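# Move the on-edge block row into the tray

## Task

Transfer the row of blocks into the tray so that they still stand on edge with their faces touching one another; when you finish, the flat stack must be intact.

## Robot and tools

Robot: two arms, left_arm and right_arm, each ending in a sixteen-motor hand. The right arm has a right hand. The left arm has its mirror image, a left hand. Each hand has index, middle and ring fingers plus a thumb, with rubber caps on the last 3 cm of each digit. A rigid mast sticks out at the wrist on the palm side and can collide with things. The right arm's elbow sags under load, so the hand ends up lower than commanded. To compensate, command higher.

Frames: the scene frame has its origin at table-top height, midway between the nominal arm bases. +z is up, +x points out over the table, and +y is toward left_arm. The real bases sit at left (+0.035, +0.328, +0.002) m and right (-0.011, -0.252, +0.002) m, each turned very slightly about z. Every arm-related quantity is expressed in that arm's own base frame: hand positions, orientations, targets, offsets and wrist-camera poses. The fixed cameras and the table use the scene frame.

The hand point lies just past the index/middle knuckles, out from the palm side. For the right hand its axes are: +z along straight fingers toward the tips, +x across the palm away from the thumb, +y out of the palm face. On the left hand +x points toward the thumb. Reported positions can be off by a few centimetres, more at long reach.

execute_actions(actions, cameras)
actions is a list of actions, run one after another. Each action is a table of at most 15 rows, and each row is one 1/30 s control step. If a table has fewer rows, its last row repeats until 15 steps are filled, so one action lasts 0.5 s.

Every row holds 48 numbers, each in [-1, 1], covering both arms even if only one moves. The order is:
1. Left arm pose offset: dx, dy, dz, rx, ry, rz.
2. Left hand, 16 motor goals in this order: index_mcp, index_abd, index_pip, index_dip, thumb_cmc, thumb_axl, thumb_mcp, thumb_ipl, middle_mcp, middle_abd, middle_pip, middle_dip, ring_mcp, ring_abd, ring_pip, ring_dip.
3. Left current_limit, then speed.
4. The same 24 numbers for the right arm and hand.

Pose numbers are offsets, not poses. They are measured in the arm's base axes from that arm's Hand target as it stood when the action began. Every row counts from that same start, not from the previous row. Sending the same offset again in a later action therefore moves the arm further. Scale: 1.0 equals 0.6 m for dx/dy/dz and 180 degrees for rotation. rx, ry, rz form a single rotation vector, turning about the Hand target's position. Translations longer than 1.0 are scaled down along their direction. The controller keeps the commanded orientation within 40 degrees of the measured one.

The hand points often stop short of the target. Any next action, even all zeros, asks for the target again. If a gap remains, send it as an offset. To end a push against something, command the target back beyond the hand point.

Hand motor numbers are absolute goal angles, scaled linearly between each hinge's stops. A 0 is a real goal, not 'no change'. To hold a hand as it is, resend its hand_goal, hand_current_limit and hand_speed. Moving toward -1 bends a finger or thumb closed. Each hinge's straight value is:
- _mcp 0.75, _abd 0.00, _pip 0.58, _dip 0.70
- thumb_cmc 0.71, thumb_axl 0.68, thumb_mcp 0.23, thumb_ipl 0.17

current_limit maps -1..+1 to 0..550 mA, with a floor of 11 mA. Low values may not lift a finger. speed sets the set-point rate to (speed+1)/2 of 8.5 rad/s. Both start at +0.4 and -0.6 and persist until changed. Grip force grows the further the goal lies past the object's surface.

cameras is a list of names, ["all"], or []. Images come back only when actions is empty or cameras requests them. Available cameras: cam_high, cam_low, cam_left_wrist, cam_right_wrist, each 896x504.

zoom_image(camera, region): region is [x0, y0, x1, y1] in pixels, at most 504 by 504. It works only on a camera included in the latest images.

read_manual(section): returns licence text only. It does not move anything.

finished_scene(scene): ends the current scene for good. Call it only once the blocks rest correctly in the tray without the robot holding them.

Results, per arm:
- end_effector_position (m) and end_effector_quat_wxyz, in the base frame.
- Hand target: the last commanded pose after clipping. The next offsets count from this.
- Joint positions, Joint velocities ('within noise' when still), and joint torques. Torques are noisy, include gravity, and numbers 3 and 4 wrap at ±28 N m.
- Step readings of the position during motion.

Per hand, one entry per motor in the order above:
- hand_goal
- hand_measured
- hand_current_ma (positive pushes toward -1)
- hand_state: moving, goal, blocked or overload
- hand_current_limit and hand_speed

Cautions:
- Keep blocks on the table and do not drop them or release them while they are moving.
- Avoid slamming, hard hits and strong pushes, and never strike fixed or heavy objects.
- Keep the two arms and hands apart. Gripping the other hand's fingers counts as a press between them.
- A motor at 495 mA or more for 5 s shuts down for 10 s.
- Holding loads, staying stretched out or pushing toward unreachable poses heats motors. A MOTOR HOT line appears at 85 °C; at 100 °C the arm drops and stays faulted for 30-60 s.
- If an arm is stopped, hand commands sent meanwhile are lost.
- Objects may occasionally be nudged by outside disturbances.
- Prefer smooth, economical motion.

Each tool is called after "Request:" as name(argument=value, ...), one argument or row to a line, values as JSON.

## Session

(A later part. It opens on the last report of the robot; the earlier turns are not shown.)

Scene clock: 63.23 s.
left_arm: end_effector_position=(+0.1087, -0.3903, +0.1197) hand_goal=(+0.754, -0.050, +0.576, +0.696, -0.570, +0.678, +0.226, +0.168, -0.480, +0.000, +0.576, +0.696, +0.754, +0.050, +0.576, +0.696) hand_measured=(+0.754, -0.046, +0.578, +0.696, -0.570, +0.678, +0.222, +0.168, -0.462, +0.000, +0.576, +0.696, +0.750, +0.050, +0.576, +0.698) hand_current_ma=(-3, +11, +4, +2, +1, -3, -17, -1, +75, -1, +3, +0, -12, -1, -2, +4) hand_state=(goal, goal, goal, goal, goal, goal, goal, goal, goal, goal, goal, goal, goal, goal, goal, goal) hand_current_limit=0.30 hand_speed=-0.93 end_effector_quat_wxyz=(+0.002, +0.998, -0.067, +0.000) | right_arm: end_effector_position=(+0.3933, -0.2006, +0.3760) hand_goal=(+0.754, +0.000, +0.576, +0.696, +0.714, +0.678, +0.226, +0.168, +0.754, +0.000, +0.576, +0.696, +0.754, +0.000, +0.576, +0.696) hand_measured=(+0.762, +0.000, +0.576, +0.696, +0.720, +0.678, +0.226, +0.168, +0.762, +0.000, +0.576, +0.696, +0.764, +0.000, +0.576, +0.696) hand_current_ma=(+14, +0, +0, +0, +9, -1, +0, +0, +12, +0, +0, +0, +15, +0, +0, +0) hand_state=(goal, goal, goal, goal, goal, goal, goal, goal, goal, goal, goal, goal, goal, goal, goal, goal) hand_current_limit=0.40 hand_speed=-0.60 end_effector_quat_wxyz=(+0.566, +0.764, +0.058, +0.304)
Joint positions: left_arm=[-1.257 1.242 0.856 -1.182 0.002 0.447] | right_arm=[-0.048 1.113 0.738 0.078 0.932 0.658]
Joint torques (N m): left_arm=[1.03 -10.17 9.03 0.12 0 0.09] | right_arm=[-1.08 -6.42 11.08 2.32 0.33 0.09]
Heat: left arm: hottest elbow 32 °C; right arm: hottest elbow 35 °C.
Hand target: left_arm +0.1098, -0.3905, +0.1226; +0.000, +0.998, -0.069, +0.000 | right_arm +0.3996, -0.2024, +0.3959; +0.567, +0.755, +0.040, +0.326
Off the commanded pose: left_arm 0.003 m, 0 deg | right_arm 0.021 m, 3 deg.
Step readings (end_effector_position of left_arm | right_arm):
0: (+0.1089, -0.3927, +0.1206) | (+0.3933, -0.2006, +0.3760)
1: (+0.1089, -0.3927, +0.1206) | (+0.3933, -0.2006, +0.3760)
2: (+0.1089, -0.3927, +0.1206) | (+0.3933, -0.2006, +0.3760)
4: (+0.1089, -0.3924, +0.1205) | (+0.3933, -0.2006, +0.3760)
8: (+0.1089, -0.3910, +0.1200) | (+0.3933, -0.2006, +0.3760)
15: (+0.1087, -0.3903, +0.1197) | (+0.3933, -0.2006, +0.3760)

Request:
execute_actions(
  actions=[
    [[0,0.002,0,0.005,0,0,0.754,-0.05,0.576,0.696,-0.57,0.678,0.226,0.168,-0.48,0,0.576,0.696,0.754,0.05,0.576,0.696,0.3,-0.93,0,0,0,0,0,0,0.754,0,0.576,0.696,0.714,0.678,0.226,0.168,0.754,0,0.576,0.696,0.754,0,0.576,0.696,0.4,-0.6]],
    [[0,0,0,0,0,0,0.754,-0.24,0.576,0.696,-0.57,0.678,0.226,0.168,-0.48,0,0.576,0.696,0.754,0.24,0.576,0.696,0.3,-0.92,0,0,0,0,0,0,0.754,0,0.576,0.696,0.714,0.678,0.226,0.168,0.754,0,0.576,0.696,0.754,0,0.576,0.696,0.4,-0.6]],
    [[0,0,0,0,0,0,0.754,-0.24,0.576,0.696,-0.57,0.678,0.226,0.168,-0.48,0,0.576,0.696,0.754,0.24,0.576,0.696,0.3,-0.92,0,0,0,0,0,0,0.754,0,0.576,0.696,0.714,0.678,0.226,0.168,0.754,0,0.576,0.696,0.754,0,0.576,0.696,0.4,-0.6]],
  ],
  cameras=["cam_left_wrist"],
)

Request:
zoom_image(
  camera="cam_left_wrist",
  region=[460, 0, 600, 120],
)

Scene clock: 65.17 s.
left_arm: end_effector_position=(+0.1081, -0.3853, +0.1180) hand_goal=(+0.754, -0.240, +0.576, +0.696, -0.570, +0.678, +0.226, +0.168, -0.480, +0.000, +0.576, +0.696, +0.754, +0.240, +0.576, +0.696) hand_measured=(+0.754, -0.156, +0.578, +0.696, -0.570, +0.678, +0.222, +0.168, -0.462, +0.000, +0.576, +0.696, +0.750, +0.156, +0.574, +0.696) hand_current_ma=(-3, +328, +4, +2, +1, -3, -17, -1, +75, -1, +3, +0, -15, -329, -4, +3) hand_state=(goal, blocked, goal, goal, goal, goal, goal, goal, goal, goal, goal, goal, goal, blocked, goal, goal) hand_current_limit=0.30 hand_speed=-0.92 end_effector_quat_wxyz=(-0.009, +0.998, -0.067, -0.001) | right_arm: end_effector_position=(+0.3933, -0.2006, +0.3760) hand_goal=(+0.754, +0.000, +0.576, +0.696, +0.714, +0.678, +0.226, +0.168, +0.754, +0.000, +0.576, +0.696, +0.754, +0.000, +0.576, +0.696) hand_measured=(+0.762, +0.000, +0.576, +0.696, +0.720, +0.678, +0.226, +0.168, +0.762, +0.000, +0.576, +0.696, +0.764, +0.000, +0.576, +0.696) hand_current_ma=(+14, +0, +0, +0, +9, -1, +0, +0, +12, +0, +0, +0, +15, +0, +0, +0) hand_state=(goal, goal, goal, goal, goal, goal, goal, goal, goal, goal, goal, goal, goal, goal, goal, goal) hand_current_limit=0.40 hand_speed=-0.60 end_effector_quat_wxyz=(+0.566, +0.764, +0.058, +0.304)
Joint positions: left_arm=[-1.257 1.242 0.856 -1.202 -0.004 0.447] | right_arm=[-0.048 1.113 0.738 0.078 0.932 0.658]
Joint torques (N m): left_arm=[0.97 -9.64 9.58 0.18 0.05 0.11] | right_arm=[-1.03 -6.42 11.07 2.3 0.33 0.09]
Heat: left arm: hottest elbow 32 °C; right arm: hottest elbow 36 °C.
Hand target: left_arm +0.1098, -0.3893, +0.1226; -0.008, +0.998, -0.069, +0.000 | right_arm +0.3996, -0.2024, +0.3959; +0.567, +0.755, +0.040, +0.326
Off the commanded pose: left_arm 0.006 m, 0 deg | right_arm 0.021 m, 3 deg.
Step readings (end_effector_position of left_arm | right_arm):
0: (+0.1087, -0.3903, +0.1197) | (+0.3933, -0.2006, +0.3760)
1: (+0.1087, -0.3902, +0.1197) | (+0.3933, -0.2006, +0.3760)
2: (+0.1087, -0.3898, +0.1196) | (+0.3933, -0.2006, +0.3760)
4: (+0.1086, -0.3884, +0.1191) | (+0.3933, -0.2006, +0.3760)
8: (+0.1082, -0.3864, +0.1183) | (+0.3933, -0.2006, +0.3760)
15: (+0.1081, -0.3855, +0.1180) | (+0.3933, -0.2006, +0.3760)
16: (+0.1081, -0.3855, +0.1180) | (+0.3933, -0.2006, +0.3760)
17: (+0.1080, -0.3854, +0.1180) | (+0.3933, -0.2006, +0.3760)
19: (+0.1080, -0.3853, +0.1180) | (+0.3933, -0.2006, +0.3760)
23: (+0.1080, -0.3853, +0.1180) | (+0.3933, -0.2006, +0.3760)
30: (+0.1081, -0.3853, +0.1180) | (+0.3933, -0.2006, +0.3760)
31: (+0.1081, -0.3853, +0.1180) | (+0.3933, -0.2006, +0.3760)
32: (+0.1081, -0.3853, +0.1180) | (+0.3933, -0.2006, +0.3760)
34: (+0.1081, -0.3853, +0.1180) | (+0.3933, -0.2006, +0.3760)
38: (+0.1081, -0.3853, +0.1180) | (+0.3933, -0.2006, +0.3760)
45: (+0.1081, -0.3853, +0.1180) | (+0.3933, -0.2006, +0.3760)
camera_calibration:
cam_left_wrist: T_world_to_cam=[[-0.685217, 0.726891, -0.0459099, 0.331181], [0.468404, 0.488065, 0.736471, 0.00111912], [0.557741, 0.483138, -0.674909, 0.328964], [0, 0, 0, 1]] pos_world=[0.0429296, -0.400214, 0.236401]
Images, in order (width x height): cam_left_wrist 896x504.

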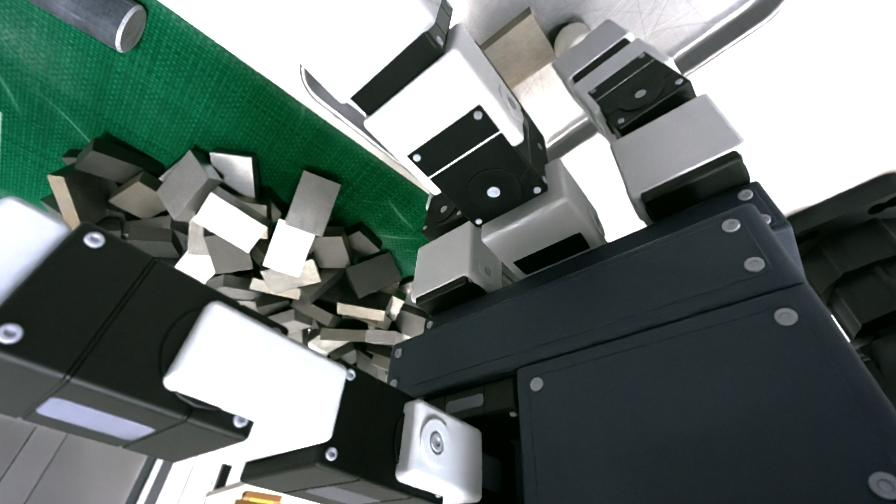

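Scaled by 3.600.

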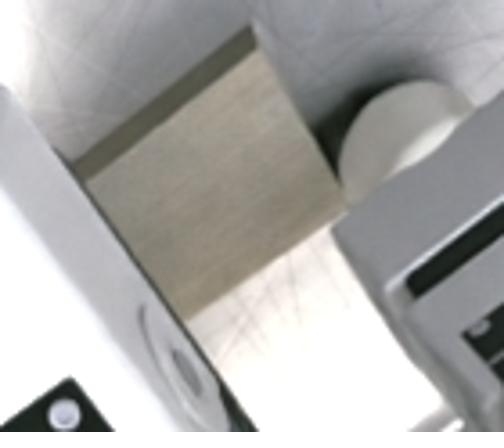

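Request:
execute_actions(
  actions=[
    [[0,0,0,0,0,0,0.754,-0.08,0.576,0.696,-0.57,0.678,0.226,0.168,-0.48,0,0.576,0.696,0.754,0.08,0.576,0.696,0.3,-0.9,0,0,0,0,0,0,0.754,0,0.576,0.696,0.714,0.678,0.226,0.168,0.754,0,0.576,0.696,0.754,0,0.576,0.696,0.4,-0.6]],
    [[0,-0.002,0.002,-0.005,0,0,0.754,-0.08,0.576,0.696,-0.57,0.678,0.226,0.168,-0.48,0,0.576,0.696,0.754,0.08,0.576,0.696,0.3,-0.92,0,0,0,0,0,0,0.754,0,0.576,0.696,0.714,0.678,0.226,0.168,0.754,0,0.576,0.696,0.754,0,0.576,0.696,0.4,-0.6]],
  ],
)

Scene clock: 66.53 s.
left_arm: end_effector_position=(+0.1080, -0.3853, +0.1180) hand_goal=(+0.754, -0.080, +0.576, +0.696, -0.570, +0.678, +0.226, +0.168, -0.480, +0.000, +0.576, +0.696, +0.754, +0.080, +0.576, +0.696) hand_measured=(+0.754, -0.084, +0.578, +0.696, -0.570, +0.678, +0.222, +0.168, -0.462, +0.000, +0.576, +0.696, +0.750, +0.084, +0.574, +0.696) hand_current_ma=(-3, -9, +4, +2, +1, -3, -17, -1, +75, -1, +3, +0, -15, +10, -4, +3) hand_state=(goal, goal, goal, goal, goal, goal, goal, goal, goal, goal, goal, goal, goal, goal, goal, goal) hand_current_limit=0.30 hand_speed=-0.92 end_effector_quat_wxyz=(-0.008, +0.998, -0.067, -0.002) | right_arm: end_effector_position=(+0.3933, -0.2006, +0.3760) hand_goal=(+0.754, +0.000, +0.576, +0.696, +0.714, +0.678, +0.226, +0.168, +0.754, +0.000, +0.576, +0.696, +0.754, +0.000, +0.576, +0.696) hand_measured=(+0.762, +0.000, +0.576, +0.696, +0.720, +0.678, +0.226, +0.168, +0.762, +0.000, +0.576, +0.696, +0.764, +0.000, +0.576, +0.696) hand_current_ma=(+14, +0, +0, +0, +9, -1, +0, +0, +12, +0, +0, +0, +15, +0, +0, +0) hand_state=(goal, goal, goal, goal, goal, goal, goal, goal, goal, goal, goal, goal, goal, goal, goal, goal) hand_current_limit=0.40 hand_speed=-0.60 end_effector_quat_wxyz=(+0.566, +0.764, +0.058, +0.304)
Joint positions: left_arm=[-1.257 1.242 0.856 -1.202 -0.003 0.447] | right_arm=[-0.048 1.113 0.738 0.078 0.932 0.658]
Joint torques (N m): left_arm=[1.14 -10.11 9.16 0.77 0.24 0.11] | right_arm=[-1.03 -6.48 11.04 2.3 0.33 0.09]
Heat: left arm: hottest elbow 32 °C; right arm: hottest elbow 36 °C.
Hand target: left_arm +0.1098, -0.3905, +0.1238; +0.000, +0.998, -0.069, +0.000 | right_arm +0.3996, -0.2024, +0.3959; +0.567, +0.755, +0.040, +0.326
Off the commanded pose: left_arm 0.008 m, 1 deg | right_arm 0.021 m, 3 deg.
Step readings (end_effector_position of left_arm | right_arm):
0: (+0.1081, -0.3853, +0.1180) | (+0.3933, -0.2006, +0.3760)
1: (+0.1081, -0.3853, +0.1180) | (+0.3933, -0.2006, +0.3760)
2: (+0.1081, -0.3853, +0.1180) | (+0.3933, -0.2006, +0.3760)
4: (+0.1081, -0.3853, +0.1180) | (+0.3933, -0.2006, +0.3760)
8: (+0.1081, -0.3853, +0.1180) | (+0.3933, -0.2006, +0.3760)
15: (+0.1081, -0.3853, +0.1180) | (+0.3933, -0.2006, +0.3760)
16: (+0.1081, -0.3853, +0.1180) | (+0.3933, -0.2006, +0.3760)
17: (+0.1081, -0.3853, +0.1180) | (+0.3933, -0.2006, +0.3760)
19: (+0.1081, -0.3853, +0.1180) | (+0.3933, -0.2006, +0.3760)
23: (+0.1081, -0.3853, +0.1180) | (+0.3933, -0.2006, +0.3760)
30: (+0.1080, -0.3853, +0.1180) | (+0.3933, -0.2006, +0.3760)

Request:
execute_actions(
  actions=[
    [[0,-0.002,0.0,-0.004,0,0,0.754,-0.08,0.576,0.696,-0.57,0.678,0.226,0.168,-0.48,0,0.576,0.696,0.754,0.08,0.576,0.696,0.3,-0.92,0,0,0,0,0,0,0.754,0,0.576,0.696,0.714,0.678,0.226,0.168,0.754,0,0.576,0.696,0.754,0,0.576,0.696,0.4,-0.6]],
  ],
)

Scene clock: 67.33 s.
left_arm: end_effector_position=(+0.1081, -0.3877, +0.1188) hand_goal=(+0.754, -0.080, +0.576, +0.696, -0.570, +0.678, +0.226, +0.168, -0.480, +0.000, +0.576, +0.696, +0.754, +0.080, +0.576, +0.696) hand_measured=(+0.754, -0.082, +0.578, +0.696, -0.570, +0.678, +0.222, +0.168, -0.462, +0.000, +0.576, +0.696, +0.750, +0.084, +0.574, +0.696) hand_current_ma=(-3, -9, +4, +2, +1, -3, -17, -1, +75, -1, +3, +0, -15, +10, -4, +3) hand_state=(goal, goal, goal, goal, goal, goal, goal, goal, goal, goal, goal, goal, goal, goal, goal, goal) hand_current_limit=0.30 hand_speed=-0.92 end_effector_quat_wxyz=(-0.004, +0.998, -0.067, -0.002) | right_arm: end_effector_position=(+0.3933, -0.2006, +0.3760) hand_goal=(+0.754, +0.000, +0.576, +0.696, +0.714, +0.678, +0.226, +0.168, +0.754, +0.000, +0.576, +0.696, +0.754, +0.000, +0.576, +0.696) hand_measured=(+0.762, +0.000, +0.576, +0.696, +0.720, +0.678, +0.226, +0.168, +0.762, +0.000, +0.576, +0.696, +0.764, +0.000, +0.576, +0.696) hand_current_ma=(+14, +0, +0, +0, +9, -1, +0, +0, +12, +0, +0, +0, +15, +0, +0, +0) hand_state=(goal, goal, goal, goal, goal, goal, goal, goal, goal, goal, goal, goal, goal, goal, goal, goal) hand_current_limit=0.40 hand_speed=-0.60 end_effector_quat_wxyz=(+0.566, +0.764, +0.058, +0.304)
Joint positions: left_arm=[-1.257 1.242 0.856 -1.192 0.001 0.447] | right_arm=[-0.048 1.113 0.738 0.078 0.932 0.658]
Joint torques (N m): left_arm=[1.03 -10.52 8.65 1.01 0.26 0.13] | right_arm=[-1.03 -6.48 11.07 2.29 0.33 0.09]
Heat: left arm: hottest elbow 32 °C; right arm: hottest elbow 36 °C.
Hand target: left_arm +0.1098, -0.3917, +0.1238; +0.006, +0.998, -0.069, +0.001 | right_arm +0.3996, -0.2024, +0.3959; +0.567, +0.755, +0.040, +0.326
Off the commanded pose: left_arm 0.007 m, 1 deg | right_arm 0.021 m, 3 deg.
Step readings (end_effector_position of left_arm | right_arm):
0: (+0.1080, -0.3853, +0.1180) | (+0.3933, -0.2006, +0.3760)
1: (+0.1080, -0.3853, +0.1180) | (+0.3933, -0.2006, +0.3760)
2: (+0.1079, -0.3854, +0.1180) | (+0.3933, -0.2006, +0.3760)
4: (+0.1078, -0.3859, +0.1182) | (+0.3933, -0.2006, +0.3760)
8: (+0.1080, -0.3872, +0.1186) | (+0.3933, -0.2006, +0.3760)
15: (+0.1081, -0.3877, +0.1188) | (+0.3933, -0.2006, +0.3760)

Request:
execute_actions(
  actions=[
    [[0,0,0.0,-0.0035,0,0,0.754,-0.08,0.576,0.696,-0.57,0.678,0.226,0.168,-0.48,0,0.576,0.696,0.754,0.08,0.576,0.696,0.3,-0.92,0,0,0,0,0,0,0.754,0,0.576,0.696,0.714,0.678,0.226,0.168,0.754,0,0.576,0.696,0.754,0,0.576,0.696,0.4,-0.6]],
  ],
  cameras=["cam_left_wrist"],
)

Request:
zoom_image(
  camera="cam_left_wrist",
  region=[460, 0, 600, 120],
)

Scene clock: 68.17 s.
left_arm: end_effector_position=(+0.1084, -0.3908, +0.1214) hand_goal=(+0.754, -0.080, +0.576, +0.696, -0.570, +0.678, +0.226, +0.168, -0.480, +0.000, +0.576, +0.696, +0.754, +0.080, +0.576, +0.696) hand_measured=(+0.754, -0.082, +0.578, +0.696, -0.570, +0.678, +0.222, +0.168, -0.462, +0.000, +0.576, +0.696, +0.750, +0.084, +0.574, +0.696) hand_current_ma=(-3, -9, +4, +2, +1, -3, -17, -1, +75, -1, +3, +0, -15, +10, -4, +3) hand_state=(goal, goal, goal, goal, goal, goal, goal, goal, goal, goal, goal, goal, goal, goal, goal, goal) hand_current_limit=0.30 hand_speed=-0.92 end_effector_quat_wxyz=(+0.005, +0.998, -0.067, +0.000) | right_arm: end_effector_position=(+0.3933, -0.2006, +0.3760) hand_goal=(+0.754, +0.000, +0.576, +0.696, +0.714, +0.678, +0.226, +0.168, +0.754, +0.000, +0.576, +0.696, +0.754, +0.000, +0.576, +0.696) hand_measured=(+0.762, +0.000, +0.576, +0.696, +0.720, +0.678, +0.226, +0.168, +0.762, +0.000, +0.576, +0.696, +0.764, +0.000, +0.576, +0.696) hand_current_ma=(+14, +0, +0, +0, +9, -1, +0, +0, +12, +0, +0, +0, +15, +0, +0, +0) hand_state=(goal, goal, goal, goal, goal, goal, goal, goal, goal, goal, goal, goal, goal, goal, goal, goal) hand_current_limit=0.40 hand_speed=-0.60 end_effector_quat_wxyz=(+0.566, +0.764, +0.058, +0.304)
Joint positions: left_arm=[-1.257 1.238 0.856 -1.18 0.004 0.447] | right_arm=[-0.048 1.113 0.738 0.078 0.932 0.658]
Joint torques (N m): left_arm=[1.14 -10.4 8.12 1.09 0.24 0.13] | right_arm=[-1.08 -6.42 11.06 2.3 0.34 0.08]
Heat: left arm: hottest elbow 32 °C; right arm: hottest elbow 36 °C.
Hand target: left_arm +0.1098, -0.3917, +0.1238; +0.012, +0.998, -0.069, +0.001 | right_arm +0.3996, -0.2024, +0.3959; +0.567, +0.755, +0.040, +0.326
Off the commanded pose: left_arm 0.003 m, 1 deg | right_arm 0.021 m, 3 deg.
Step readings (end_effector_position of left_arm | right_arm):
0: (+0.1081, -0.3877, +0.1188) | (+0.3933, -0.2006, +0.3760)
1: (+0.1081, -0.3877, +0.1188) | (+0.3933, -0.2006, +0.3760)
2: (+0.1080, -0.3880, +0.1189) | (+0.3933, -0.2006, +0.3760)
4: (+0.1081, -0.3890, +0.1194) | (+0.3933, -0.2006, +0.3760)
8: (+0.1084, -0.3903, +0.1208) | (+0.3933, -0.2006, +0.3760)
15: (+0.1084, -0.3907, +0.1213) | (+0.3933, -0.2006, +0.3760)
camera_calibration:
cam_left_wrist: T_world_to_cam=[[-0.685248, 0.725371, -0.0653533, 0.337387], [0.46798, 0.507292, 0.723636, 0.0102353], [0.558058, 0.465286, -0.68708, 0.328234], [0, 0, 0, 1]] pos_world=[0.0432301, -0.402646, 0.240166]
Images, in order (width x height): cam_left_wrist 896x504.

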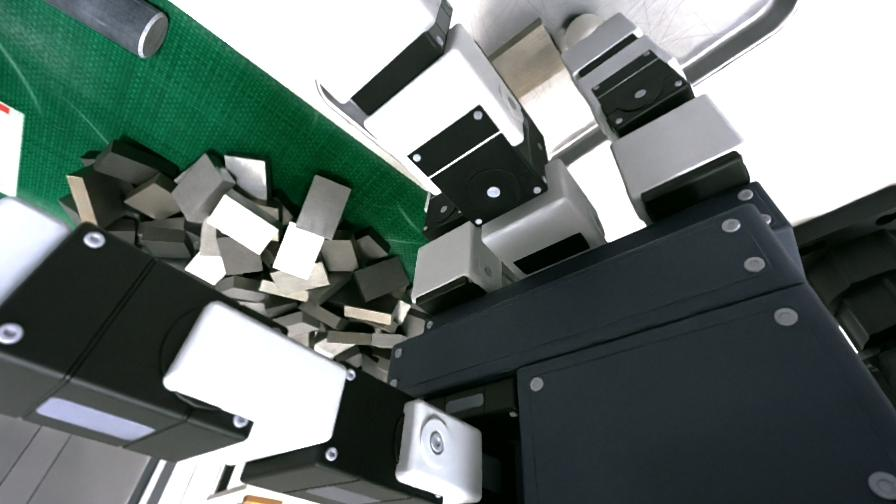

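Scaled by 3.600.

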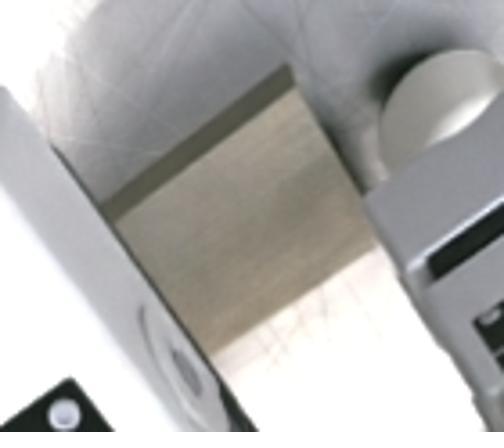

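Request:
execute_actions(
  actions=[
    [[0,0.001,0.0,0.003,0,0,0.754,-0.08,0.576,0.696,-0.57,0.678,0.226,0.168,-0.48,0,0.576,0.696,0.754,0.08,0.576,0.696,0.3,-0.92,0,0,0,0,0,0,0.754,0,0.576,0.696,0.714,0.678,0.226,0.168,0.754,0,0.576,0.696,0.754,0,0.576,0.696,0.4,-0.6]],
  ],
)

Scene clock: 69.07 s.
left_arm: end_effector_position=(+0.1084, -0.3908, +0.1214) hand_goal=(+0.754, -0.080, +0.576, +0.696, -0.570, +0.678, +0.226, +0.168, -0.480, +0.000, +0.576, +0.696, +0.754, +0.080, +0.576, +0.696) hand_measured=(+0.754, -0.082, +0.578, +0.696, -0.570, +0.678, +0.222, +0.168, -0.462, +0.000, +0.576, +0.696, +0.750, +0.084, +0.574, +0.696) hand_current_ma=(-3, -9, +4, +2, +1, -3, -17, -1, +75, -1, +3, +0, -15, +10, -4, +3) hand_state=(goal, goal, goal, goal, goal, goal, goal, goal, goal, goal, goal, goal, goal, goal, goal, goal) hand_current_limit=0.30 hand_speed=-0.92 end_effector_quat_wxyz=(+0.005, +0.998, -0.067, +0.000) | right_arm: end_effector_position=(+0.3933, -0.2006, +0.3760) hand_goal=(+0.754, +0.000, +0.576, +0.696, +0.714, +0.678, +0.226, +0.168, +0.754, +0.000, +0.576, +0.696, +0.754, +0.000, +0.576, +0.696) hand_measured=(+0.762, +0.000, +0.576, +0.696, +0.720, +0.678, +0.226, +0.168, +0.762, +0.000, +0.576, +0.696, +0.764, +0.000, +0.576, +0.696) hand_current_ma=(+14, +0, +0, +0, +9, -1, +0, +0, +12, +0, +0, +0, +15, +0, +0, +0) hand_state=(goal, goal, goal, goal, goal, goal, goal, goal, goal, goal, goal, goal, goal, goal, goal, goal) hand_current_limit=0.40 hand_speed=-0.60 end_effector_quat_wxyz=(+0.566, +0.764, +0.058, +0.304)
Joint positions: left_arm=[-1.257 1.238 0.856 -1.18 0.004 0.447] | right_arm=[-0.048 1.113 0.738 0.078 0.932 0.658]
Joint torques (N m): left_arm=[1.03 -10.17 8.54 0.59 0.11 0.11] | right_arm=[-1.03 -6.42 11.06 2.29 0.33 0.08]
Heat: left arm: hottest elbow 32 °C; right arm: hottest elbow 36 °C.
Hand target: left_arm +0.1098, -0.3911, +0.1238; +0.007, +0.998, -0.069, +0.001 | right_arm +0.3996, -0.2024, +0.3959; +0.567, +0.755, +0.040, +0.326
Off the commanded pose: left_arm 0.003 m, 0 deg | right_arm 0.021 m, 3 deg.
Step readings (end_effector_position of left_arm | right_arm):
0: (+0.1084, -0.3908, +0.1214) | (+0.3933, -0.2006, +0.3760)
1: (+0.1084, -0.3908, +0.1214) | (+0.3933, -0.2006, +0.3760)
2: (+0.1084, -0.3908, +0.1214) | (+0.3933, -0.2006, +0.3760)
4: (+0.1084, -0.3908, +0.1214) | (+0.3933, -0.2006, +0.3760)
8: (+0.1084, -0.3908, +0.1214) | (+0.3933, -0.2006, +0.3760)
15: (+0.1084, -0.3908, +0.1214) | (+0.3933, -0.2006, +0.3760)

Request:
execute_actions(
  actions=[
    [[0,0.001,0.0,0.003,0,0,0.754,-0.08,0.576,0.696,-0.57,0.678,0.226,0.168,-0.48,0,0.576,0.696,0.754,0.08,0.576,0.696,0.3,-0.92,0,0,0,0,0,0,0.754,0,0.576,0.696,0.714,0.678,0.226,0.168,0.754,0,0.576,0.696,0.754,0,0.576,0.696,0.4,-0.6]],
  ],
)

Scene clock: 69.87 s.
left_arm: end_effector_position=(+0.1085, -0.3903, +0.1212) hand_goal=(+0.754, -0.080, +0.576, +0.696, -0.570, +0.678, +0.226, +0.168, -0.480, +0.000, +0.576, +0.696, +0.754, +0.080, +0.576, +0.696) hand_measured=(+0.754, -0.082, +0.578, +0.696, -0.570, +0.678, +0.222, +0.168, -0.462, +0.000, +0.576, +0.696, +0.750, +0.084, +0.574, +0.696) hand_current_ma=(-3, -9, +4, +2, +1, -3, -17, -1, +75, -1, +3, +0, -15, +10, -4, +3) hand_state=(goal, goal, goal, goal, goal, goal, goal, goal, goal, goal, goal, goal, goal, goal, goal, goal) hand_current_limit=0.30 hand_speed=-0.92 end_effector_quat_wxyz=(+0.003, +0.998, -0.067, +0.000) | right_arm: end_effector_position=(+0.3933, -0.2006, +0.3760) hand_goal=(+0.754, +0.000, +0.576, +0.696, +0.714, +0.678, +0.226, +0.168, +0.754, +0.000, +0.576, +0.696, +0.754, +0.000, +0.576, +0.696) hand_measured=(+0.762, +0.000, +0.576, +0.696, +0.720, +0.678, +0.226, +0.168, +0.762, +0.000, +0.576, +0.696, +0.764, +0.000, +0.576, +0.696) hand_current_ma=(+14, +0, +0, +0, +9, -1, +0, +0, +12, +0, +0, +0, +15, +0, +0, +0) hand_state=(goal, goal, goal, goal, goal, goal, goal, goal, goal, goal, goal, goal, goal, goal, goal, goal) hand_current_limit=0.40 hand_speed=-0.60 end_effector_quat_wxyz=(+0.566, +0.764, +0.058, +0.304)
Joint positions: left_arm=[-1.257 1.238 0.856 -1.182 0.003 0.447] | right_arm=[-0.048 1.113 0.738 0.078 0.932 0.658]
Joint torques (N m): left_arm=[1.08 -9.99 8.99 0.1 0.02 0.11] | right_arm=[-1.03 -6.48 11.08 2.29 0.33 0.09]
Heat: left arm: hottest elbow 32 °C; right arm: hottest elbow 36 °C.
Hand target: left_arm +0.1098, -0.3905, +0.1237; +0.002, +0.998, -0.069, +0.001 | right_arm +0.3996, -0.2024, +0.3959; +0.567, +0.755, +0.040, +0.326
Off the commanded pose: left_arm 0.003 m, 0 deg | right_arm 0.021 m, 3 deg.
Step readings (end_effector_position of left_arm | right_arm):
0: (+0.1084, -0.3908, +0.1214) | (+0.3933, -0.2006, +0.3760)
1: (+0.1084, -0.3908, +0.1214) | (+0.3933, -0.2006, +0.3760)
2: (+0.1084, -0.3908, +0.1214) | (+0.3933, -0.2006, +0.3760)
4: (+0.1084, -0.3908, +0.1214) | (+0.3933, -0.2006, +0.3760)
8: (+0.1086, -0.3908, +0.1214) | (+0.3933, -0.2006, +0.3760)
15: (+0.1084, -0.3903, +0.1212) | (+0.3933, -0.2006, +0.3760)

Request:
execute_actions(
  actions=[
    [[0,0.001,0.0,0.003,0,0,0.754,-0.08,0.576,0.696,-0.57,0.678,0.226,0.168,-0.48,0,0.576,0.696,0.754,0.08,0.576,0.696,0.3,-0.92,0,0,0,0,0,0,0.754,0,0.576,0.696,0.714,0.678,0.226,0.168,0.754,0,0.576,0.696,0.754,0,0.576,0.696,0.4,-0.6]],
    [[0,0,0.0,0,0,0,0.754,-0.2,0.576,0.696,-0.57,0.678,0.226,0.168,-0.48,0,0.576,0.696,0.754,0.2,0.576,0.696,0.3,-0.92,0,0,0,0,0,0,0.754,0,0.576,0.696,0.714,0.678,0.226,0.168,0.754,0,0.576,0.696,0.754,0,0.576,0.696,0.4,-0.6]],
    [[0,0,0.0,0,0,0,0.754,-0.2,0.576,0.696,-0.57,0.678,0.226,0.168,-0.48,0,0.576,0.696,0.754,0.2,0.576,0.696,0.3,-0.92,0,0,0,0,0,0,0.754,0,0.576,0.696,0.714,0.678,0.226,0.168,0.754,0,0.576,0.696,0.754,0,0.576,0.696,0.4,-0.6]],
  ],
  cameras=["cam_left_wrist"],
)

Request:
zoom_image(
  camera="cam_left_wrist",
  region=[460, 0, 600, 120],
)

Scene clock: 71.77 s.
left_arm: end_effector_position=(+0.1081, -0.3875, +0.1202) hand_goal=(+0.754, -0.200, +0.576, +0.696, -0.570, +0.678, +0.226, +0.168, -0.480, +0.000, +0.576, +0.696, +0.754, +0.200, +0.576, +0.696) hand_measured=(+0.754, -0.156, +0.578, +0.696, -0.570, +0.678, +0.222, +0.168, -0.462, +0.000, +0.576, +0.696, +0.750, +0.152, +0.574, +0.696) hand_current_ma=(-3, +162, +4, +2, +1, -3, -17, -1, +75, -1, +3, +0, -15, -180, -4, +3) hand_state=(goal, blocked, goal, goal, goal, goal, goal, goal, goal, goal, goal, goal, goal, blocked, goal, goal) hand_current_limit=0.30 hand_speed=-0.92 end_effector_quat_wxyz=(-0.002, +0.998, -0.067, -0.001) | right_arm: end_effector_position=(+0.3933, -0.2006, +0.3760) hand_goal=(+0.754, +0.000, +0.576, +0.696, +0.714, +0.678, +0.226, +0.168, +0.754, +0.000, +0.576, +0.696, +0.754, +0.000, +0.576, +0.696) hand_measured=(+0.762, +0.000, +0.576, +0.696, +0.720, +0.678, +0.226, +0.168, +0.762, +0.000, +0.576, +0.696, +0.764, +0.000, +0.576, +0.696) hand_current_ma=(+14, +0, +0, +0, +9, -1, +0, +0, +12, +0, +0, +0, +15, +0, +0, +0) hand_state=(goal, goal, goal, goal, goal, goal, goal, goal, goal, goal, goal, goal, goal, goal, goal, goal) hand_current_limit=0.40 hand_speed=-0.60 end_effector_quat_wxyz=(+0.566, +0.764, +0.058, +0.304)
Joint positions: left_arm=[-1.257 1.238 0.856 -1.193 0 0.447] | right_arm=[-0.048 1.113 0.738 0.078 0.932 0.658]
Joint torques (N m): left_arm=[0.85 -9.93 9.39 0.18 0.03 0.11] | right_arm=[-1.08 -6.48 11.07 2.3 0.33 0.09]
Heat: left arm: hottest elbow 32 °C; right arm: hottest elbow 36 °C.
Hand target: left_arm +0.1098, -0.3899, +0.1237; -0.002, +0.998, -0.069, +0.000 | right_arm +0.3996, -0.2024, +0.3959; +0.567, +0.755, +0.040, +0.326
Off the commanded pose: left_arm 0.005 m, 0 deg | right_arm 0.021 m, 3 deg.
Step readings (end_effector_position of left_arm | right_arm):
0: (+0.1085, -0.3903, +0.1212) | (+0.3933, -0.2006, +0.3760)
1: (+0.1085, -0.3903, +0.1212) | (+0.3933, -0.2006, +0.3760)
2: (+0.1085, -0.3900, +0.1211) | (+0.3933, -0.2006, +0.3760)
4: (+0.1084, -0.3891, +0.1208) | (+0.3933, -0.2006, +0.3760)
8: (+0.1082, -0.3880, +0.1203) | (+0.3933, -0.2006, +0.3760)
15: (+0.1081, -0.3876, +0.1202) | (+0.3933, -0.2006, +0.3760)
16: (+0.1081, -0.3876, +0.1202) | (+0.3933, -0.2006, +0.3760)
17: (+0.1081, -0.3876, +0.1202) | (+0.3933, -0.2006, +0.3760)
19: (+0.1081, -0.3876, +0.1202) | (+0.3933, -0.2006, +0.3760)
23: (+0.1081, -0.3876, +0.1202) | (+0.3933, -0.2006, +0.3760)
30: (+0.1081, -0.3875, +0.1202) | (+0.3933, -0.2006, +0.3760)
31: (+0.1081, -0.3875, +0.1202) | (+0.3933, -0.2006, +0.3760)
32: (+0.1081, -0.3875, +0.1202) | (+0.3933, -0.2006, +0.3760)
34: (+0.1081, -0.3875, +0.1202) | (+0.3933, -0.2006, +0.3760)
38: (+0.1081, -0.3875, +0.1202) | (+0.3933, -0.2006, +0.3760)
45: (+0.1081, -0.3875, +0.1202) | (+0.3933, -0.2006, +0.3760)
camera_calibration:
cam_left_wrist: T_world_to_cam=[[-0.685232, 0.726209, -0.0554738, 0.333822], [0.468007, 0.497397, 0.730456, 0.00490814], [0.558056, 0.474569, -0.680704, 0.328852], [0, 0, 0, 1]] pos_world=[0.0429301, -0.400929, 0.238784]
Images, in order (width x height): cam_left_wrist 896x504.

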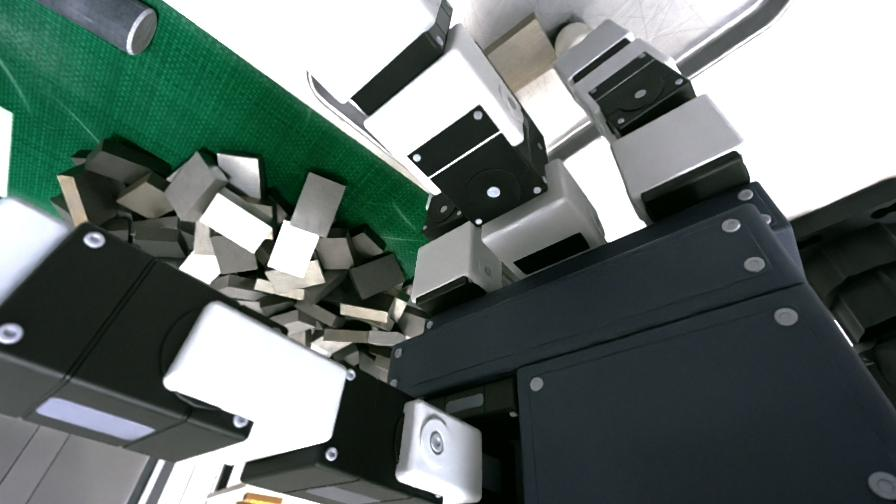

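Scaled by 3.600.

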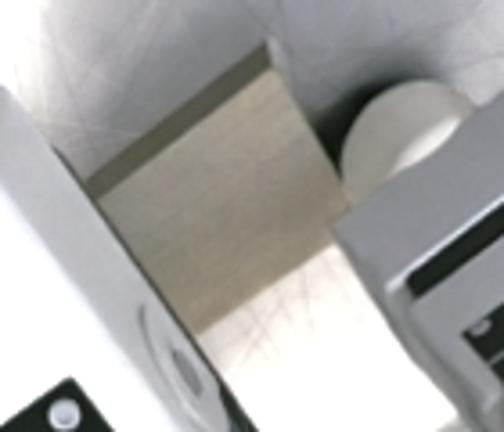

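Request:
execute_actions(
  actions=[
    [[0.0076,-0.0263,0.0575,-0.016,-0.0046,0,0.754,-0.21,0.576,0.696,-0.57,0.678,0.226,0.168,-0.48,0,0.576,0.696,0.754,0.21,0.576,0.696,0.3,-0.93,0,0,0,0,0,0,0.754,0,0.576,0.696,0.714,0.678,0.226,0.168,0.754,0,0.576,0.696,0.754,0,0.576,0.696,0.4,-0.6]],
    [[0.0008,-0.002,0.03,-0.0015,-0.0005,0,0.754,-0.21,0.576,0.696,-0.57,0.678,0.226,0.168,-0.48,0,0.576,0.696,0.754,0.21,0.576,0.696,0.3,-0.93,0,0,0,0,0,0,0.754,0,0.576,0.696,0.714,0.678,0.226,0.168,0.754,0,0.576,0.696,0.754,0,0.576,0.696,0.4,-0.6]],
  ],
  cameras=["cam_left_wrist"],
)

Request:
zoom_image(
  camera="cam_left_wrist",
  region=[460, 0, 600, 120],
)

Scene clock: 73.17 s.
left_arm: end_effector_position=(+0.1100, -0.3932, +0.1548) hand_goal=(+0.754, -0.210, +0.576, +0.696, -0.570, +0.678, +0.226, +0.168, -0.480, +0.000, +0.576, +0.696, +0.754, +0.210, +0.576, +0.696) hand_measured=(+0.752, -0.204, +0.576, +0.696, -0.570, +0.678, +0.222, +0.168, -0.462, +0.000, +0.576, +0.696, +0.752, +0.204, +0.574, +0.696) hand_current_ma=(-7, +18, +2, +2, +1, -3, -17, -1, +75, -1, +3, +0, -8, -20, -4, +3) hand_state=(goal, goal, goal, goal, goal, goal, goal, goal, goal, goal, goal, goal, goal, goal, goal, goal) hand_current_limit=0.30 hand_speed=-0.93 end_effector_quat_wxyz=(+0.007, +0.998, -0.067, +0.003) | right_arm: end_effector_position=(+0.3933, -0.2006, +0.3760) hand_goal=(+0.754, +0.000, +0.576, +0.696, +0.714, +0.678, +0.226, +0.168, +0.754, +0.000, +0.576, +0.696, +0.754, +0.000, +0.576, +0.696) hand_measured=(+0.762, +0.000, +0.576, +0.696, +0.720, +0.678, +0.226, +0.168, +0.762, +0.000, +0.576, +0.696, +0.764, +0.000, +0.576, +0.696) hand_current_ma=(+14, +0, +0, +0, +9, -1, +0, +0, +12, +0, +0, +0, +15, +0, +0, +0) hand_state=(goal, goal, goal, goal, goal, goal, goal, goal, goal, goal, goal, goal, goal, goal, goal, goal) hand_current_limit=0.40 hand_speed=-0.60 end_effector_quat_wxyz=(+0.566, +0.764, +0.058, +0.304)
Joint positions: left_arm=[-1.257 1.21 0.924 -1.271 -0.001 0.447] | right_arm=[-0.048 1.113 0.738 0.078 0.932 0.658]
Joint torques (N m): left_arm=[0.79 -9.93 12.3 0.17 0.13 0.1] | right_arm=[-1.08 -6.42 11.07 2.29 0.33 0.08]
Heat: left arm: hottest elbow 32 °C; right arm: hottest elbow 36 °C.
Hand target: left_arm +0.1148, -0.4069, +0.1764; +0.025, +0.997, -0.069, +0.010 | right_arm +0.3996, -0.2024, +0.3959; +0.567, +0.755, +0.040, +0.326
Off the commanded pose: left_arm 0.026 m, 2 deg | right_arm 0.021 m, 3 deg.
Step readings (end_effector_position of left_arm | right_arm):
0: (+0.1081, -0.3875, +0.1202) | (+0.3933, -0.2006, +0.3760)
1: (+0.1081, -0.3875, +0.1202) | (+0.3933, -0.2006, +0.3760)
2: (+0.1080, -0.3870, +0.1200) | (+0.3933, -0.2006, +0.3760)
4: (+0.1074, -0.3852, +0.1197) | (+0.3933, -0.2006, +0.3760)
8: (+0.1074, -0.3851, +0.1242) | (+0.3933, -0.2006, +0.3760)
15: (+0.1088, -0.3895, +0.1337) | (+0.3933, -0.2006, +0.3760)
16: (+0.1088, -0.3896, +0.1340) | (+0.3933, -0.2006, +0.3760)
17: (+0.1087, -0.3891, +0.1344) | (+0.3933, -0.2006, +0.3760)
19: (+0.1085, -0.3884, +0.1369) | (+0.3933, -0.2006, +0.3760)
23: (+0.1094, -0.3913, +0.1480) | (+0.3933, -0.2006, +0.3760)
30: (+0.1102, -0.3935, +0.1549) | (+0.3933, -0.2006, +0.3760)
camera_calibration:
cam_left_wrist: T_world_to_cam=[[-0.684814, 0.725076, -0.072764, 0.343292], [0.463542, 0.510483, 0.724248, -0.0117862], [0.56228, 0.462246, -0.685689, 0.3495], [0, 0, 0, 1]] pos_world=[0.0440377, -0.404451, 0.273164]
Images, in order (width x height): cam_left_wrist 896x504.

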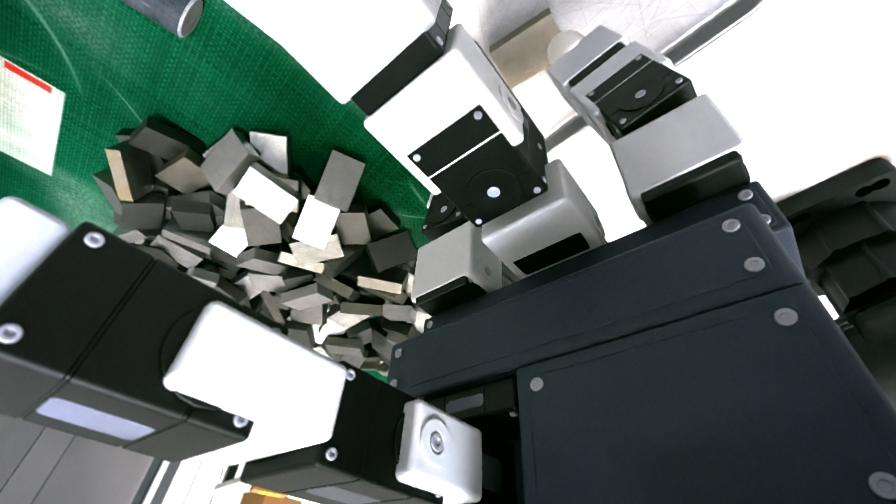

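Scaled by 3.600.

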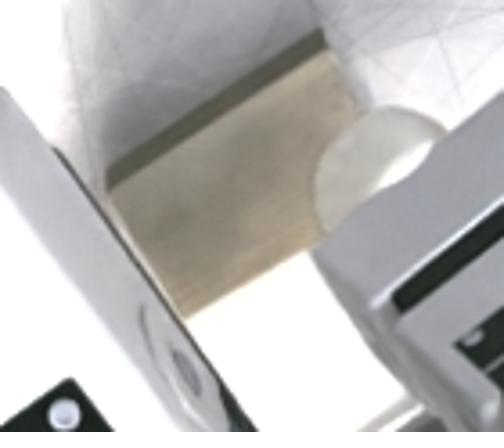

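Request:
execute_actions(
  actions=[
    [[-0.0172,0.0248,-0.044,0.0175,0.005,-0.024,0.754,-0.05,0.576,0.696,-0.57,0.678,0.226,0.168,-0.48,0,0.576,0.696,0.754,0.05,0.576,0.696,0.3,-0.85,0,0,0,0,0,0,0.754,0,0.576,0.696,0.714,0.678,0.226,0.168,0.754,0,0.576,0.696,0.754,0,0.576,0.696,0.4,-0.6]],
    [[0,0,-0.02,0,0,0,0.754,-0.05,0.576,0.696,-0.57,0.678,0.226,0.168,-0.48,0,0.576,0.696,0.754,0.05,0.576,0.696,0.3,-0.9,0,0,0,0,0,0,0.754,0,0.576,0.696,0.714,0.678,0.226,0.168,0.754,0,0.576,0.696,0.754,0,0.576,0.696,0.4,-0.6]],
  ],
  cameras=["cam_left_wrist"],
)

Request:
zoom_image(
  camera="cam_left_wrist",
  region=[460, 0, 600, 120],
)

Scene clock: 75.10 s.
left_arm: end_effector_position=(+0.1034, -0.3931, +0.1470) hand_goal=(+0.754, -0.050, +0.576, +0.696, -0.570, +0.678, +0.226, +0.168, -0.480, +0.000, +0.576, +0.696, +0.754, +0.050, +0.576, +0.696) hand_measured=(+0.752, -0.054, +0.576, +0.696, -0.570, +0.678, +0.222, +0.168, -0.462, +0.000, +0.576, +0.696, +0.752, +0.054, +0.574, +0.696) hand_current_ma=(-7, -10, +2, +2, +1, -3, -17, -1, +75, -1, +3, +0, -8, +10, -4, +3) hand_state=(goal, goal, goal, goal, goal, goal, goal, goal, goal, goal, goal, goal, goal, goal, goal, goal) hand_current_limit=0.30 hand_speed=-0.90 end_effector_quat_wxyz=(+0.004, +0.995, -0.103, +0.002) | right_arm: end_effector_position=(+0.3933, -0.2006, +0.3760) hand_goal=(+0.754, +0.000, +0.576, +0.696, +0.714, +0.678, +0.226, +0.168, +0.754, +0.000, +0.576, +0.696, +0.754, +0.000, +0.576, +0.696) hand_measured=(+0.762, +0.000, +0.576, +0.696, +0.720, +0.678, +0.226, +0.168, +0.762, +0.000, +0.576, +0.696, +0.764, +0.000, +0.576, +0.696) hand_current_ma=(+14, +0, +0, +0, +9, -1, +0, +0, +12, +0, +0, +0, +15, +0, +0, +0) hand_state=(goal, goal, goal, goal, goal, goal, goal, goal, goal, goal, goal, goal, goal, goal, goal, goal) hand_current_limit=0.40 hand_speed=-0.60 end_effector_quat_wxyz=(+0.566, +0.764, +0.058, +0.304)
Joint positions: left_arm=[-1.257 1.217 0.91 -1.253 -0.001 0.521] | right_arm=[-0.048 1.113 0.738 0.078 0.932 0.658]
Joint torques (N m): left_arm=[1.2 -8.53 7.86 1.07 0.14 0.16] | right_arm=[-1.03 -6.48 11.06 2.3 0.33 0.09]
Heat: left arm: hottest elbow 32 °C; right arm: hottest elbow 36 °C.
Hand target: left_arm +0.1045, -0.3921, +0.1380; -0.002, +0.994, -0.107, +0.000 | right_arm +0.3996, -0.2024, +0.3959; +0.567, +0.755, +0.040, +0.326
Off the commanded pose: left_arm 0.009 m, 1 deg | right_arm 0.021 m, 3 deg.
Step readings (end_effector_position of left_arm | right_arm):
0: (+0.1100, -0.3932, +0.1548) | (+0.3933, -0.2006, +0.3760)
1: (+0.1100, -0.3932, +0.1548) | (+0.3933, -0.2006, +0.3760)
2: (+0.1096, -0.3932, +0.1548) | (+0.3933, -0.2006, +0.3760)
4: (+0.1084, -0.3934, +0.1548) | (+0.3933, -0.2006, +0.3760)
8: (+0.1061, -0.3936, +0.1548) | (+0.3933, -0.2006, +0.3760)
15: (+0.1042, -0.3937, +0.1548) | (+0.3933, -0.2006, +0.3760)
16: (+0.1041, -0.3937, +0.1548) | (+0.3933, -0.2006, +0.3760)
17: (+0.1040, -0.3937, +0.1548) | (+0.3933, -0.2006, +0.3760)
19: (+0.1039, -0.3939, +0.1542) | (+0.3933, -0.2006, +0.3760)
23: (+0.1036, -0.3932, +0.1503) | (+0.3933, -0.2006, +0.3760)
30: (+0.1033, -0.3929, +0.1469) | (+0.3933, -0.2006, +0.3760)
camera_calibration:
cam_left_wrist: T_world_to_cam=[[-0.629893, 0.773619, -0.0689082, 0.35101], [0.499948, 0.471758, 0.72629, -0.022402], [0.594379, 0.423034, -0.683926, 0.328854], [0, 0, 0, 1]] pos_world=[0.0368344, -0.400096, 0.265369]
Images, in order (width x height): cam_left_wrist 896x504.

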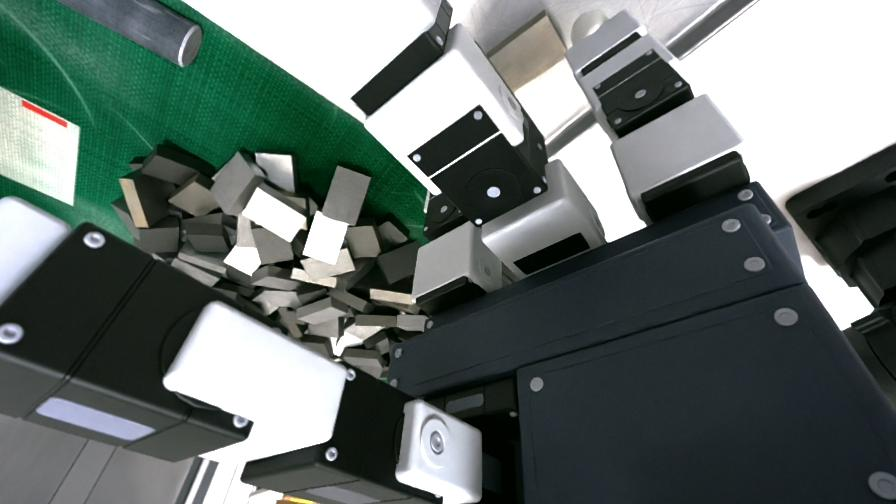

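Scaled by 3.600.

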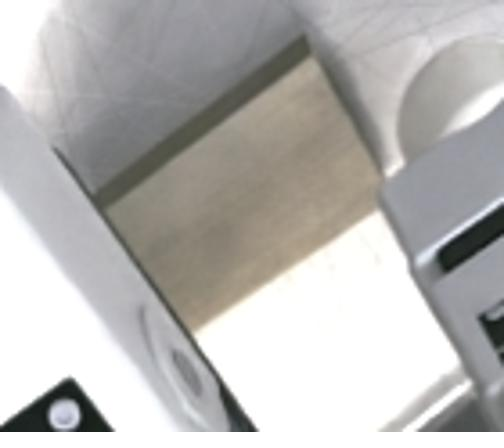

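Request:
execute_actions(
  actions=[
    [[0.0012,0.0125,-0.0308,0,0,0,0.754,-0.08,0.576,0.696,-0.57,0.678,0.226,0.168,-0.48,0,0.576,0.696,0.754,0.08,0.576,0.696,0.3,-0.9,0,0,0,0,0,0,0.754,0,0.576,0.696,0.714,0.678,0.226,0.168,0.754,0,0.576,0.696,0.754,0,0.576,0.696,0.4,-0.6]],
  ],
)

Scene clock: 76.10 s.
left_arm: end_effector_position=(+0.1031, -0.3855, +0.1269) hand_goal=(+0.754, -0.080, +0.576, +0.696, -0.570, +0.678, +0.226, +0.168, -0.480, +0.000, +0.576, +0.696, +0.754, +0.080, +0.576, +0.696) hand_measured=(+0.752, -0.076, +0.576, +0.696, -0.570, +0.678, +0.222, +0.168, -0.462, +0.000, +0.576, +0.696, +0.752, +0.076, +0.574, +0.696) hand_current_ma=(-7, +12, +2, +2, +1, -3, -17, -1, +75, -1, +3, +0, -8, -14, -4, +3) hand_state=(goal, goal, goal, goal, goal, goal, goal, goal, goal, goal, goal, goal, goal, goal, goal, goal) hand_current_limit=0.30 hand_speed=-0.90 end_effector_quat_wxyz=(+0.003, +0.995, -0.104, +0.002) | right_arm: end_effector_position=(+0.3933, -0.2006, +0.3760) hand_goal=(+0.754, +0.000, +0.576, +0.696, +0.714, +0.678, +0.226, +0.168, +0.754, +0.000, +0.576, +0.696, +0.754, +0.000, +0.576, +0.696) hand_measured=(+0.762, +0.000, +0.576, +0.696, +0.720, +0.678, +0.226, +0.168, +0.762, +0.000, +0.576, +0.696, +0.764, +0.000, +0.576, +0.696) hand_current_ma=(+14, +0, +0, +0, +9, -1, +0, +0, +12, +0, +0, +0, +15, +0, +0, +0) hand_state=(goal, goal, goal, goal, goal, goal, goal, goal, goal, goal, goal, goal, goal, goal, goal, goal) hand_current_limit=0.40 hand_speed=-0.60 end_effector_quat_wxyz=(+0.566, +0.764, +0.058, +0.304)
Joint positions: left_arm=[-1.25 1.218 0.856 -1.202 -0.001 0.53] | right_arm=[-0.048 1.113 0.738 0.078 0.932 0.658]
Joint torques (N m): left_arm=[1.49 -8.23 7.9 1.03 0.13 0.18] | right_arm=[-1.08 -6.42 11.06 2.32 0.33 0.08]
Heat: left arm: hottest elbow 32 °C; right arm: hottest elbow 36 °C.
Hand target: left_arm +0.1052, -0.3845, +0.1194; -0.002, +0.994, -0.107, -0.001 | right_arm +0.3996, -0.2024, +0.3959; +0.567, +0.755, +0.040, +0.326
Off the commanded pose: left_arm 0.008 m, 1 deg | right_arm 0.021 m, 3 deg.
Step readings (end_effector_position of left_arm | right_arm):
0: (+0.1034, -0.3931, +0.1470) | (+0.3933, -0.2006, +0.3760)
1: (+0.1034, -0.3930, +0.1467) | (+0.3933, -0.2006, +0.3760)
2: (+0.1035, -0.3932, +0.1458) | (+0.3933, -0.2006, +0.3760)
4: (+0.1038, -0.3925, +0.1412) | (+0.3933, -0.2006, +0.3760)
8: (+0.1027, -0.3854, +0.1293) | (+0.3933, -0.2006, +0.3760)
15: (+0.1031, -0.3852, +0.1268) | (+0.3933, -0.2006, +0.3760)

Request:
execute_actions(
  actions=[
    [[0,0.002,-0.010,0,0,0,0.754,-0.08,0.576,0.696,-0.57,0.678,0.226,0.168,-0.48,0,0.576,0.696,0.754,0.08,0.576,0.696,0.3,-0.9,0,0,0,0,0,0,0.754,0,0.576,0.696,0.714,0.678,0.226,0.168,0.754,0,0.576,0.696,0.754,0,0.576,0.696,0.4,-0.6]],
  ],
  cameras=["cam_left_wrist"],
)

Request:
zoom_image(
  camera="cam_left_wrist",
  region=[460, 0, 600, 120],
)

Scene clock: 77.03 s.
left_arm: end_effector_position=(+0.1034, -0.3853, +0.1225) hand_goal=(+0.754, -0.080, +0.576, +0.696, -0.570, +0.678, +0.226, +0.168, -0.480, +0.000, +0.576, +0.696, +0.754, +0.080, +0.576, +0.696) hand_measured=(+0.752, -0.076, +0.576, +0.696, -0.570, +0.678, +0.222, +0.168, -0.462, +0.000, +0.576, +0.696, +0.752, +0.076, +0.574, +0.696) hand_current_ma=(-7, +12, +2, +2, +1, -3, -17, -1, +75, -1, +3, +0, -8, -14, -4, +3) hand_state=(goal, goal, goal, goal, goal, goal, goal, goal, goal, goal, goal, goal, goal, goal, goal, goal) hand_current_limit=0.30 hand_speed=-0.90 end_effector_quat_wxyz=(+0.004, +0.995, -0.105, +0.002) | right_arm: end_effector_position=(+0.3933, -0.2006, +0.3760) hand_goal=(+0.754, +0.000, +0.576, +0.696, +0.714, +0.678, +0.226, +0.168, +0.754, +0.000, +0.576, +0.696, +0.754, +0.000, +0.576, +0.696) hand_measured=(+0.762, +0.000, +0.576, +0.696, +0.720, +0.678, +0.226, +0.168, +0.762, +0.000, +0.576, +0.696, +0.764, +0.000, +0.576, +0.696) hand_current_ma=(+14, +0, +0, +0, +9, -1, +0, +0, +12, +0, +0, +0, +15, +0, +0, +0) hand_state=(goal, goal, goal, goal, goal, goal, goal, goal, goal, goal, goal, goal, goal, goal, goal, goal) hand_current_limit=0.40 hand_speed=-0.60 end_effector_quat_wxyz=(+0.566, +0.764, +0.058, +0.304)
Joint positions: left_arm=[-1.249 1.221 0.844 -1.184 -0.001 0.532] | right_arm=[-0.048 1.113 0.738 0.078 0.932 0.658]
Joint torques (N m): left_arm=[1.55 -8.12 7.62 0.96 0.15 0.15] | right_arm=[-1.03 -6.48 11.07 2.3 0.34 0.08]
Heat: left arm: hottest elbow 32 °C; right arm: hottest elbow 36 °C.
Hand target: left_arm +0.1053, -0.3833, +0.1134; -0.002, +0.994, -0.107, -0.001 | right_arm +0.3996, -0.2024, +0.3959; +0.567, +0.755, +0.040, +0.326
Off the commanded pose: left_arm 0.010 m, 1 deg | right_arm 0.021 m, 3 deg.
Step readings (end_effector_position of left_arm | right_arm):
0: (+0.1031, -0.3856, +0.1269) | (+0.3933, -0.2006, +0.3760)
1: (+0.1031, -0.3856, +0.1269) | (+0.3933, -0.2006, +0.3760)
2: (+0.1034, -0.3859, +0.1271) | (+0.3933, -0.2006, +0.3760)
4: (+0.1037, -0.3864, +0.1266) | (+0.3933, -0.2006, +0.3760)
8: (+0.1035, -0.3854, +0.1240) | (+0.3933, -0.2006, +0.3760)
15: (+0.1034, -0.3852, +0.1225) | (+0.3933, -0.2006, +0.3760)
camera_calibration:
cam_left_wrist: T_world_to_cam=[[-0.627803, 0.775283, -0.0692778, 0.343723], [0.501045, 0.47063, 0.726266, -0.0089065], [0.595666, 0.421241, -0.683914, 0.307916], [0, 0, 0, 1]] pos_world=[0.0368381, -0.391998, 0.240869]
Images, in order (width x height): cam_left_wrist 896x504.

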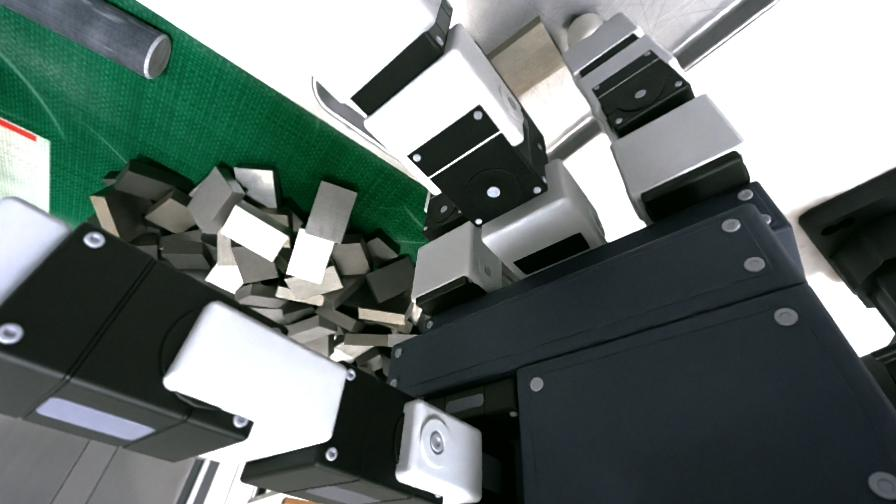

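Scaled by 3.600.

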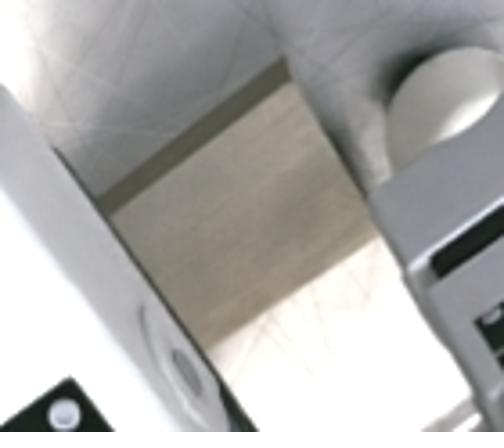

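Request:
execute_actions(
  actions=[
    [[0,0.0,-0.006,0,0,0,0.754,-0.08,0.576,0.696,-0.57,0.678,0.226,0.168,-0.48,0,0.576,0.696,0.754,0.08,0.576,0.696,0.3,-0.9,0,0,0,0,0,0,0.754,0,0.576,0.696,0.714,0.678,0.226,0.168,0.754,0,0.576,0.696,0.754,0,0.576,0.696,0.4,-0.6]],
    [[0,0,0,0,0,0,0.754,-0.24,0.576,0.696,-0.57,0.678,0.226,0.168,-0.48,0,0.576,0.696,0.754,0.24,0.576,0.696,0.3,-0.92,0,0,0,0,0,0,0.754,0,0.576,0.696,0.714,0.678,0.226,0.168,0.754,0,0.576,0.696,0.754,0,0.576,0.696,0.4,-0.6]],
    [[0,0,0,0,0,0,0.754,-0.24,0.576,0.696,-0.57,0.678,0.226,0.168,-0.48,0,0.576,0.696,0.754,0.24,0.576,0.696,0.3,-0.92,0,0,0,0,0,0,0.754,0,0.576,0.696,0.714,0.678,0.226,0.168,0.754,0,0.576,0.696,0.754,0,0.576,0.696,0.4,-0.6]],
  ],
)

Scene clock: 78.90 s.
left_arm: end_effector_position=(+0.1037, -0.3857, +0.1197) hand_goal=(+0.754, -0.240, +0.576, +0.696, -0.570, +0.678, +0.226, +0.168, -0.480, +0.000, +0.576, +0.696, +0.754, +0.240, +0.576, +0.696) hand_measured=(+0.752, -0.166, +0.576, +0.696, -0.570, +0.678, +0.222, +0.168, -0.462, +0.000, +0.576, +0.696, +0.754, +0.144, +0.576, +0.696) hand_current_ma=(-6, +291, +2, +2, +1, -3, -17, -1, +75, -1, +3, +0, -1, -357, -2, +2) hand_state=(goal, blocked, goal, goal, goal, goal, goal, goal, goal, goal, goal, goal, goal, blocked, goal, goal) hand_current_limit=0.30 hand_speed=-0.92 end_effector_quat_wxyz=(+0.005, +0.994, -0.105, +0.003) | right_arm: end_effector_position=(+0.3933, -0.2006, +0.3760) hand_goal=(+0.754, +0.000, +0.576, +0.696, +0.714, +0.678, +0.226, +0.168, +0.754, +0.000, +0.576, +0.696, +0.754, +0.000, +0.576, +0.696) hand_measured=(+0.762, +0.000, +0.576, +0.696, +0.720, +0.678, +0.226, +0.168, +0.762, +0.000, +0.576, +0.696, +0.764, +0.000, +0.576, +0.696) hand_current_ma=(+14, +0, +0, +0, +9, -1, +0, +0, +12, +0, +0, +0, +15, +0, +0, +0) hand_state=(goal, goal, goal, goal, goal, goal, goal, goal, goal, goal, goal, goal, goal, goal, goal, goal) hand_current_limit=0.40 hand_speed=-0.60 end_effector_quat_wxyz=(+0.566, +0.764, +0.058, +0.304)
Joint positions: left_arm=[-1.248 1.225 0.84 -1.175 -0.001 0.533] | right_arm=[-0.048 1.113 0.738 0.078 0.932 0.658]
Joint torques (N m): left_arm=[1.49 -8.41 7.49 1.1 0.16 0.16] | right_arm=[-1.08 -6.48 11.07 2.28 0.33 0.09]
Heat: left arm: hottest elbow 32 °C; right arm: hottest elbow 37 °C.
Hand target: left_arm +0.1054, -0.3834, +0.1099; -0.002, +0.994, -0.107, +0.000 | right_arm +0.3996, -0.2024, +0.3959; +0.567, +0.755, +0.040, +0.326
Off the commanded pose: left_arm 0.010 m, 1 deg | right_arm 0.021 m, 3 deg.
Step readings (end_effector_position of left_arm | right_arm):
0: (+0.1034, -0.3853, +0.1225) | (+0.3933, -0.2006, +0.3760)
1: (+0.1034, -0.3854, +0.1225) | (+0.3933, -0.2006, +0.3760)
2: (+0.1035, -0.3855, +0.1226) | (+0.3933, -0.2006, +0.3760)
4: (+0.1037, -0.3862, +0.1225) | (+0.3933, -0.2006, +0.3760)
8: (+0.1036, -0.3857, +0.1204) | (+0.3933, -0.2006, +0.3760)
15: (+0.1036, -0.3857, +0.1204) | (+0.3933, -0.2006, +0.3760)
16: (+0.1036, -0.3857, +0.1204) | (+0.3933, -0.2006, +0.3760)
17: (+0.1036, -0.3857, +0.1204) | (+0.3933, -0.2006, +0.3760)
19: (+0.1035, -0.3857, +0.1204) | (+0.3933, -0.2006, +0.3760)
23: (+0.1035, -0.3858, +0.1202) | (+0.3933, -0.2006, +0.3760)
30: (+0.1037, -0.3857, +0.1197) | (+0.3933, -0.2006, +0.3760)
31: (+0.1037, -0.3857, +0.1197) | (+0.3933, -0.2006, +0.3760)
32: (+0.1037, -0.3857, +0.1197) | (+0.3933, -0.2006, +0.3760)
34: (+0.1037, -0.3857, +0.1197) | (+0.3933, -0.2006, +0.3760)
38: (+0.1037, -0.3857, +0.1197) | (+0.3933, -0.2006, +0.3760)
45: (+0.1037, -0.3857, +0.1197) | (+0.3933, -0.2006, +0.3760)


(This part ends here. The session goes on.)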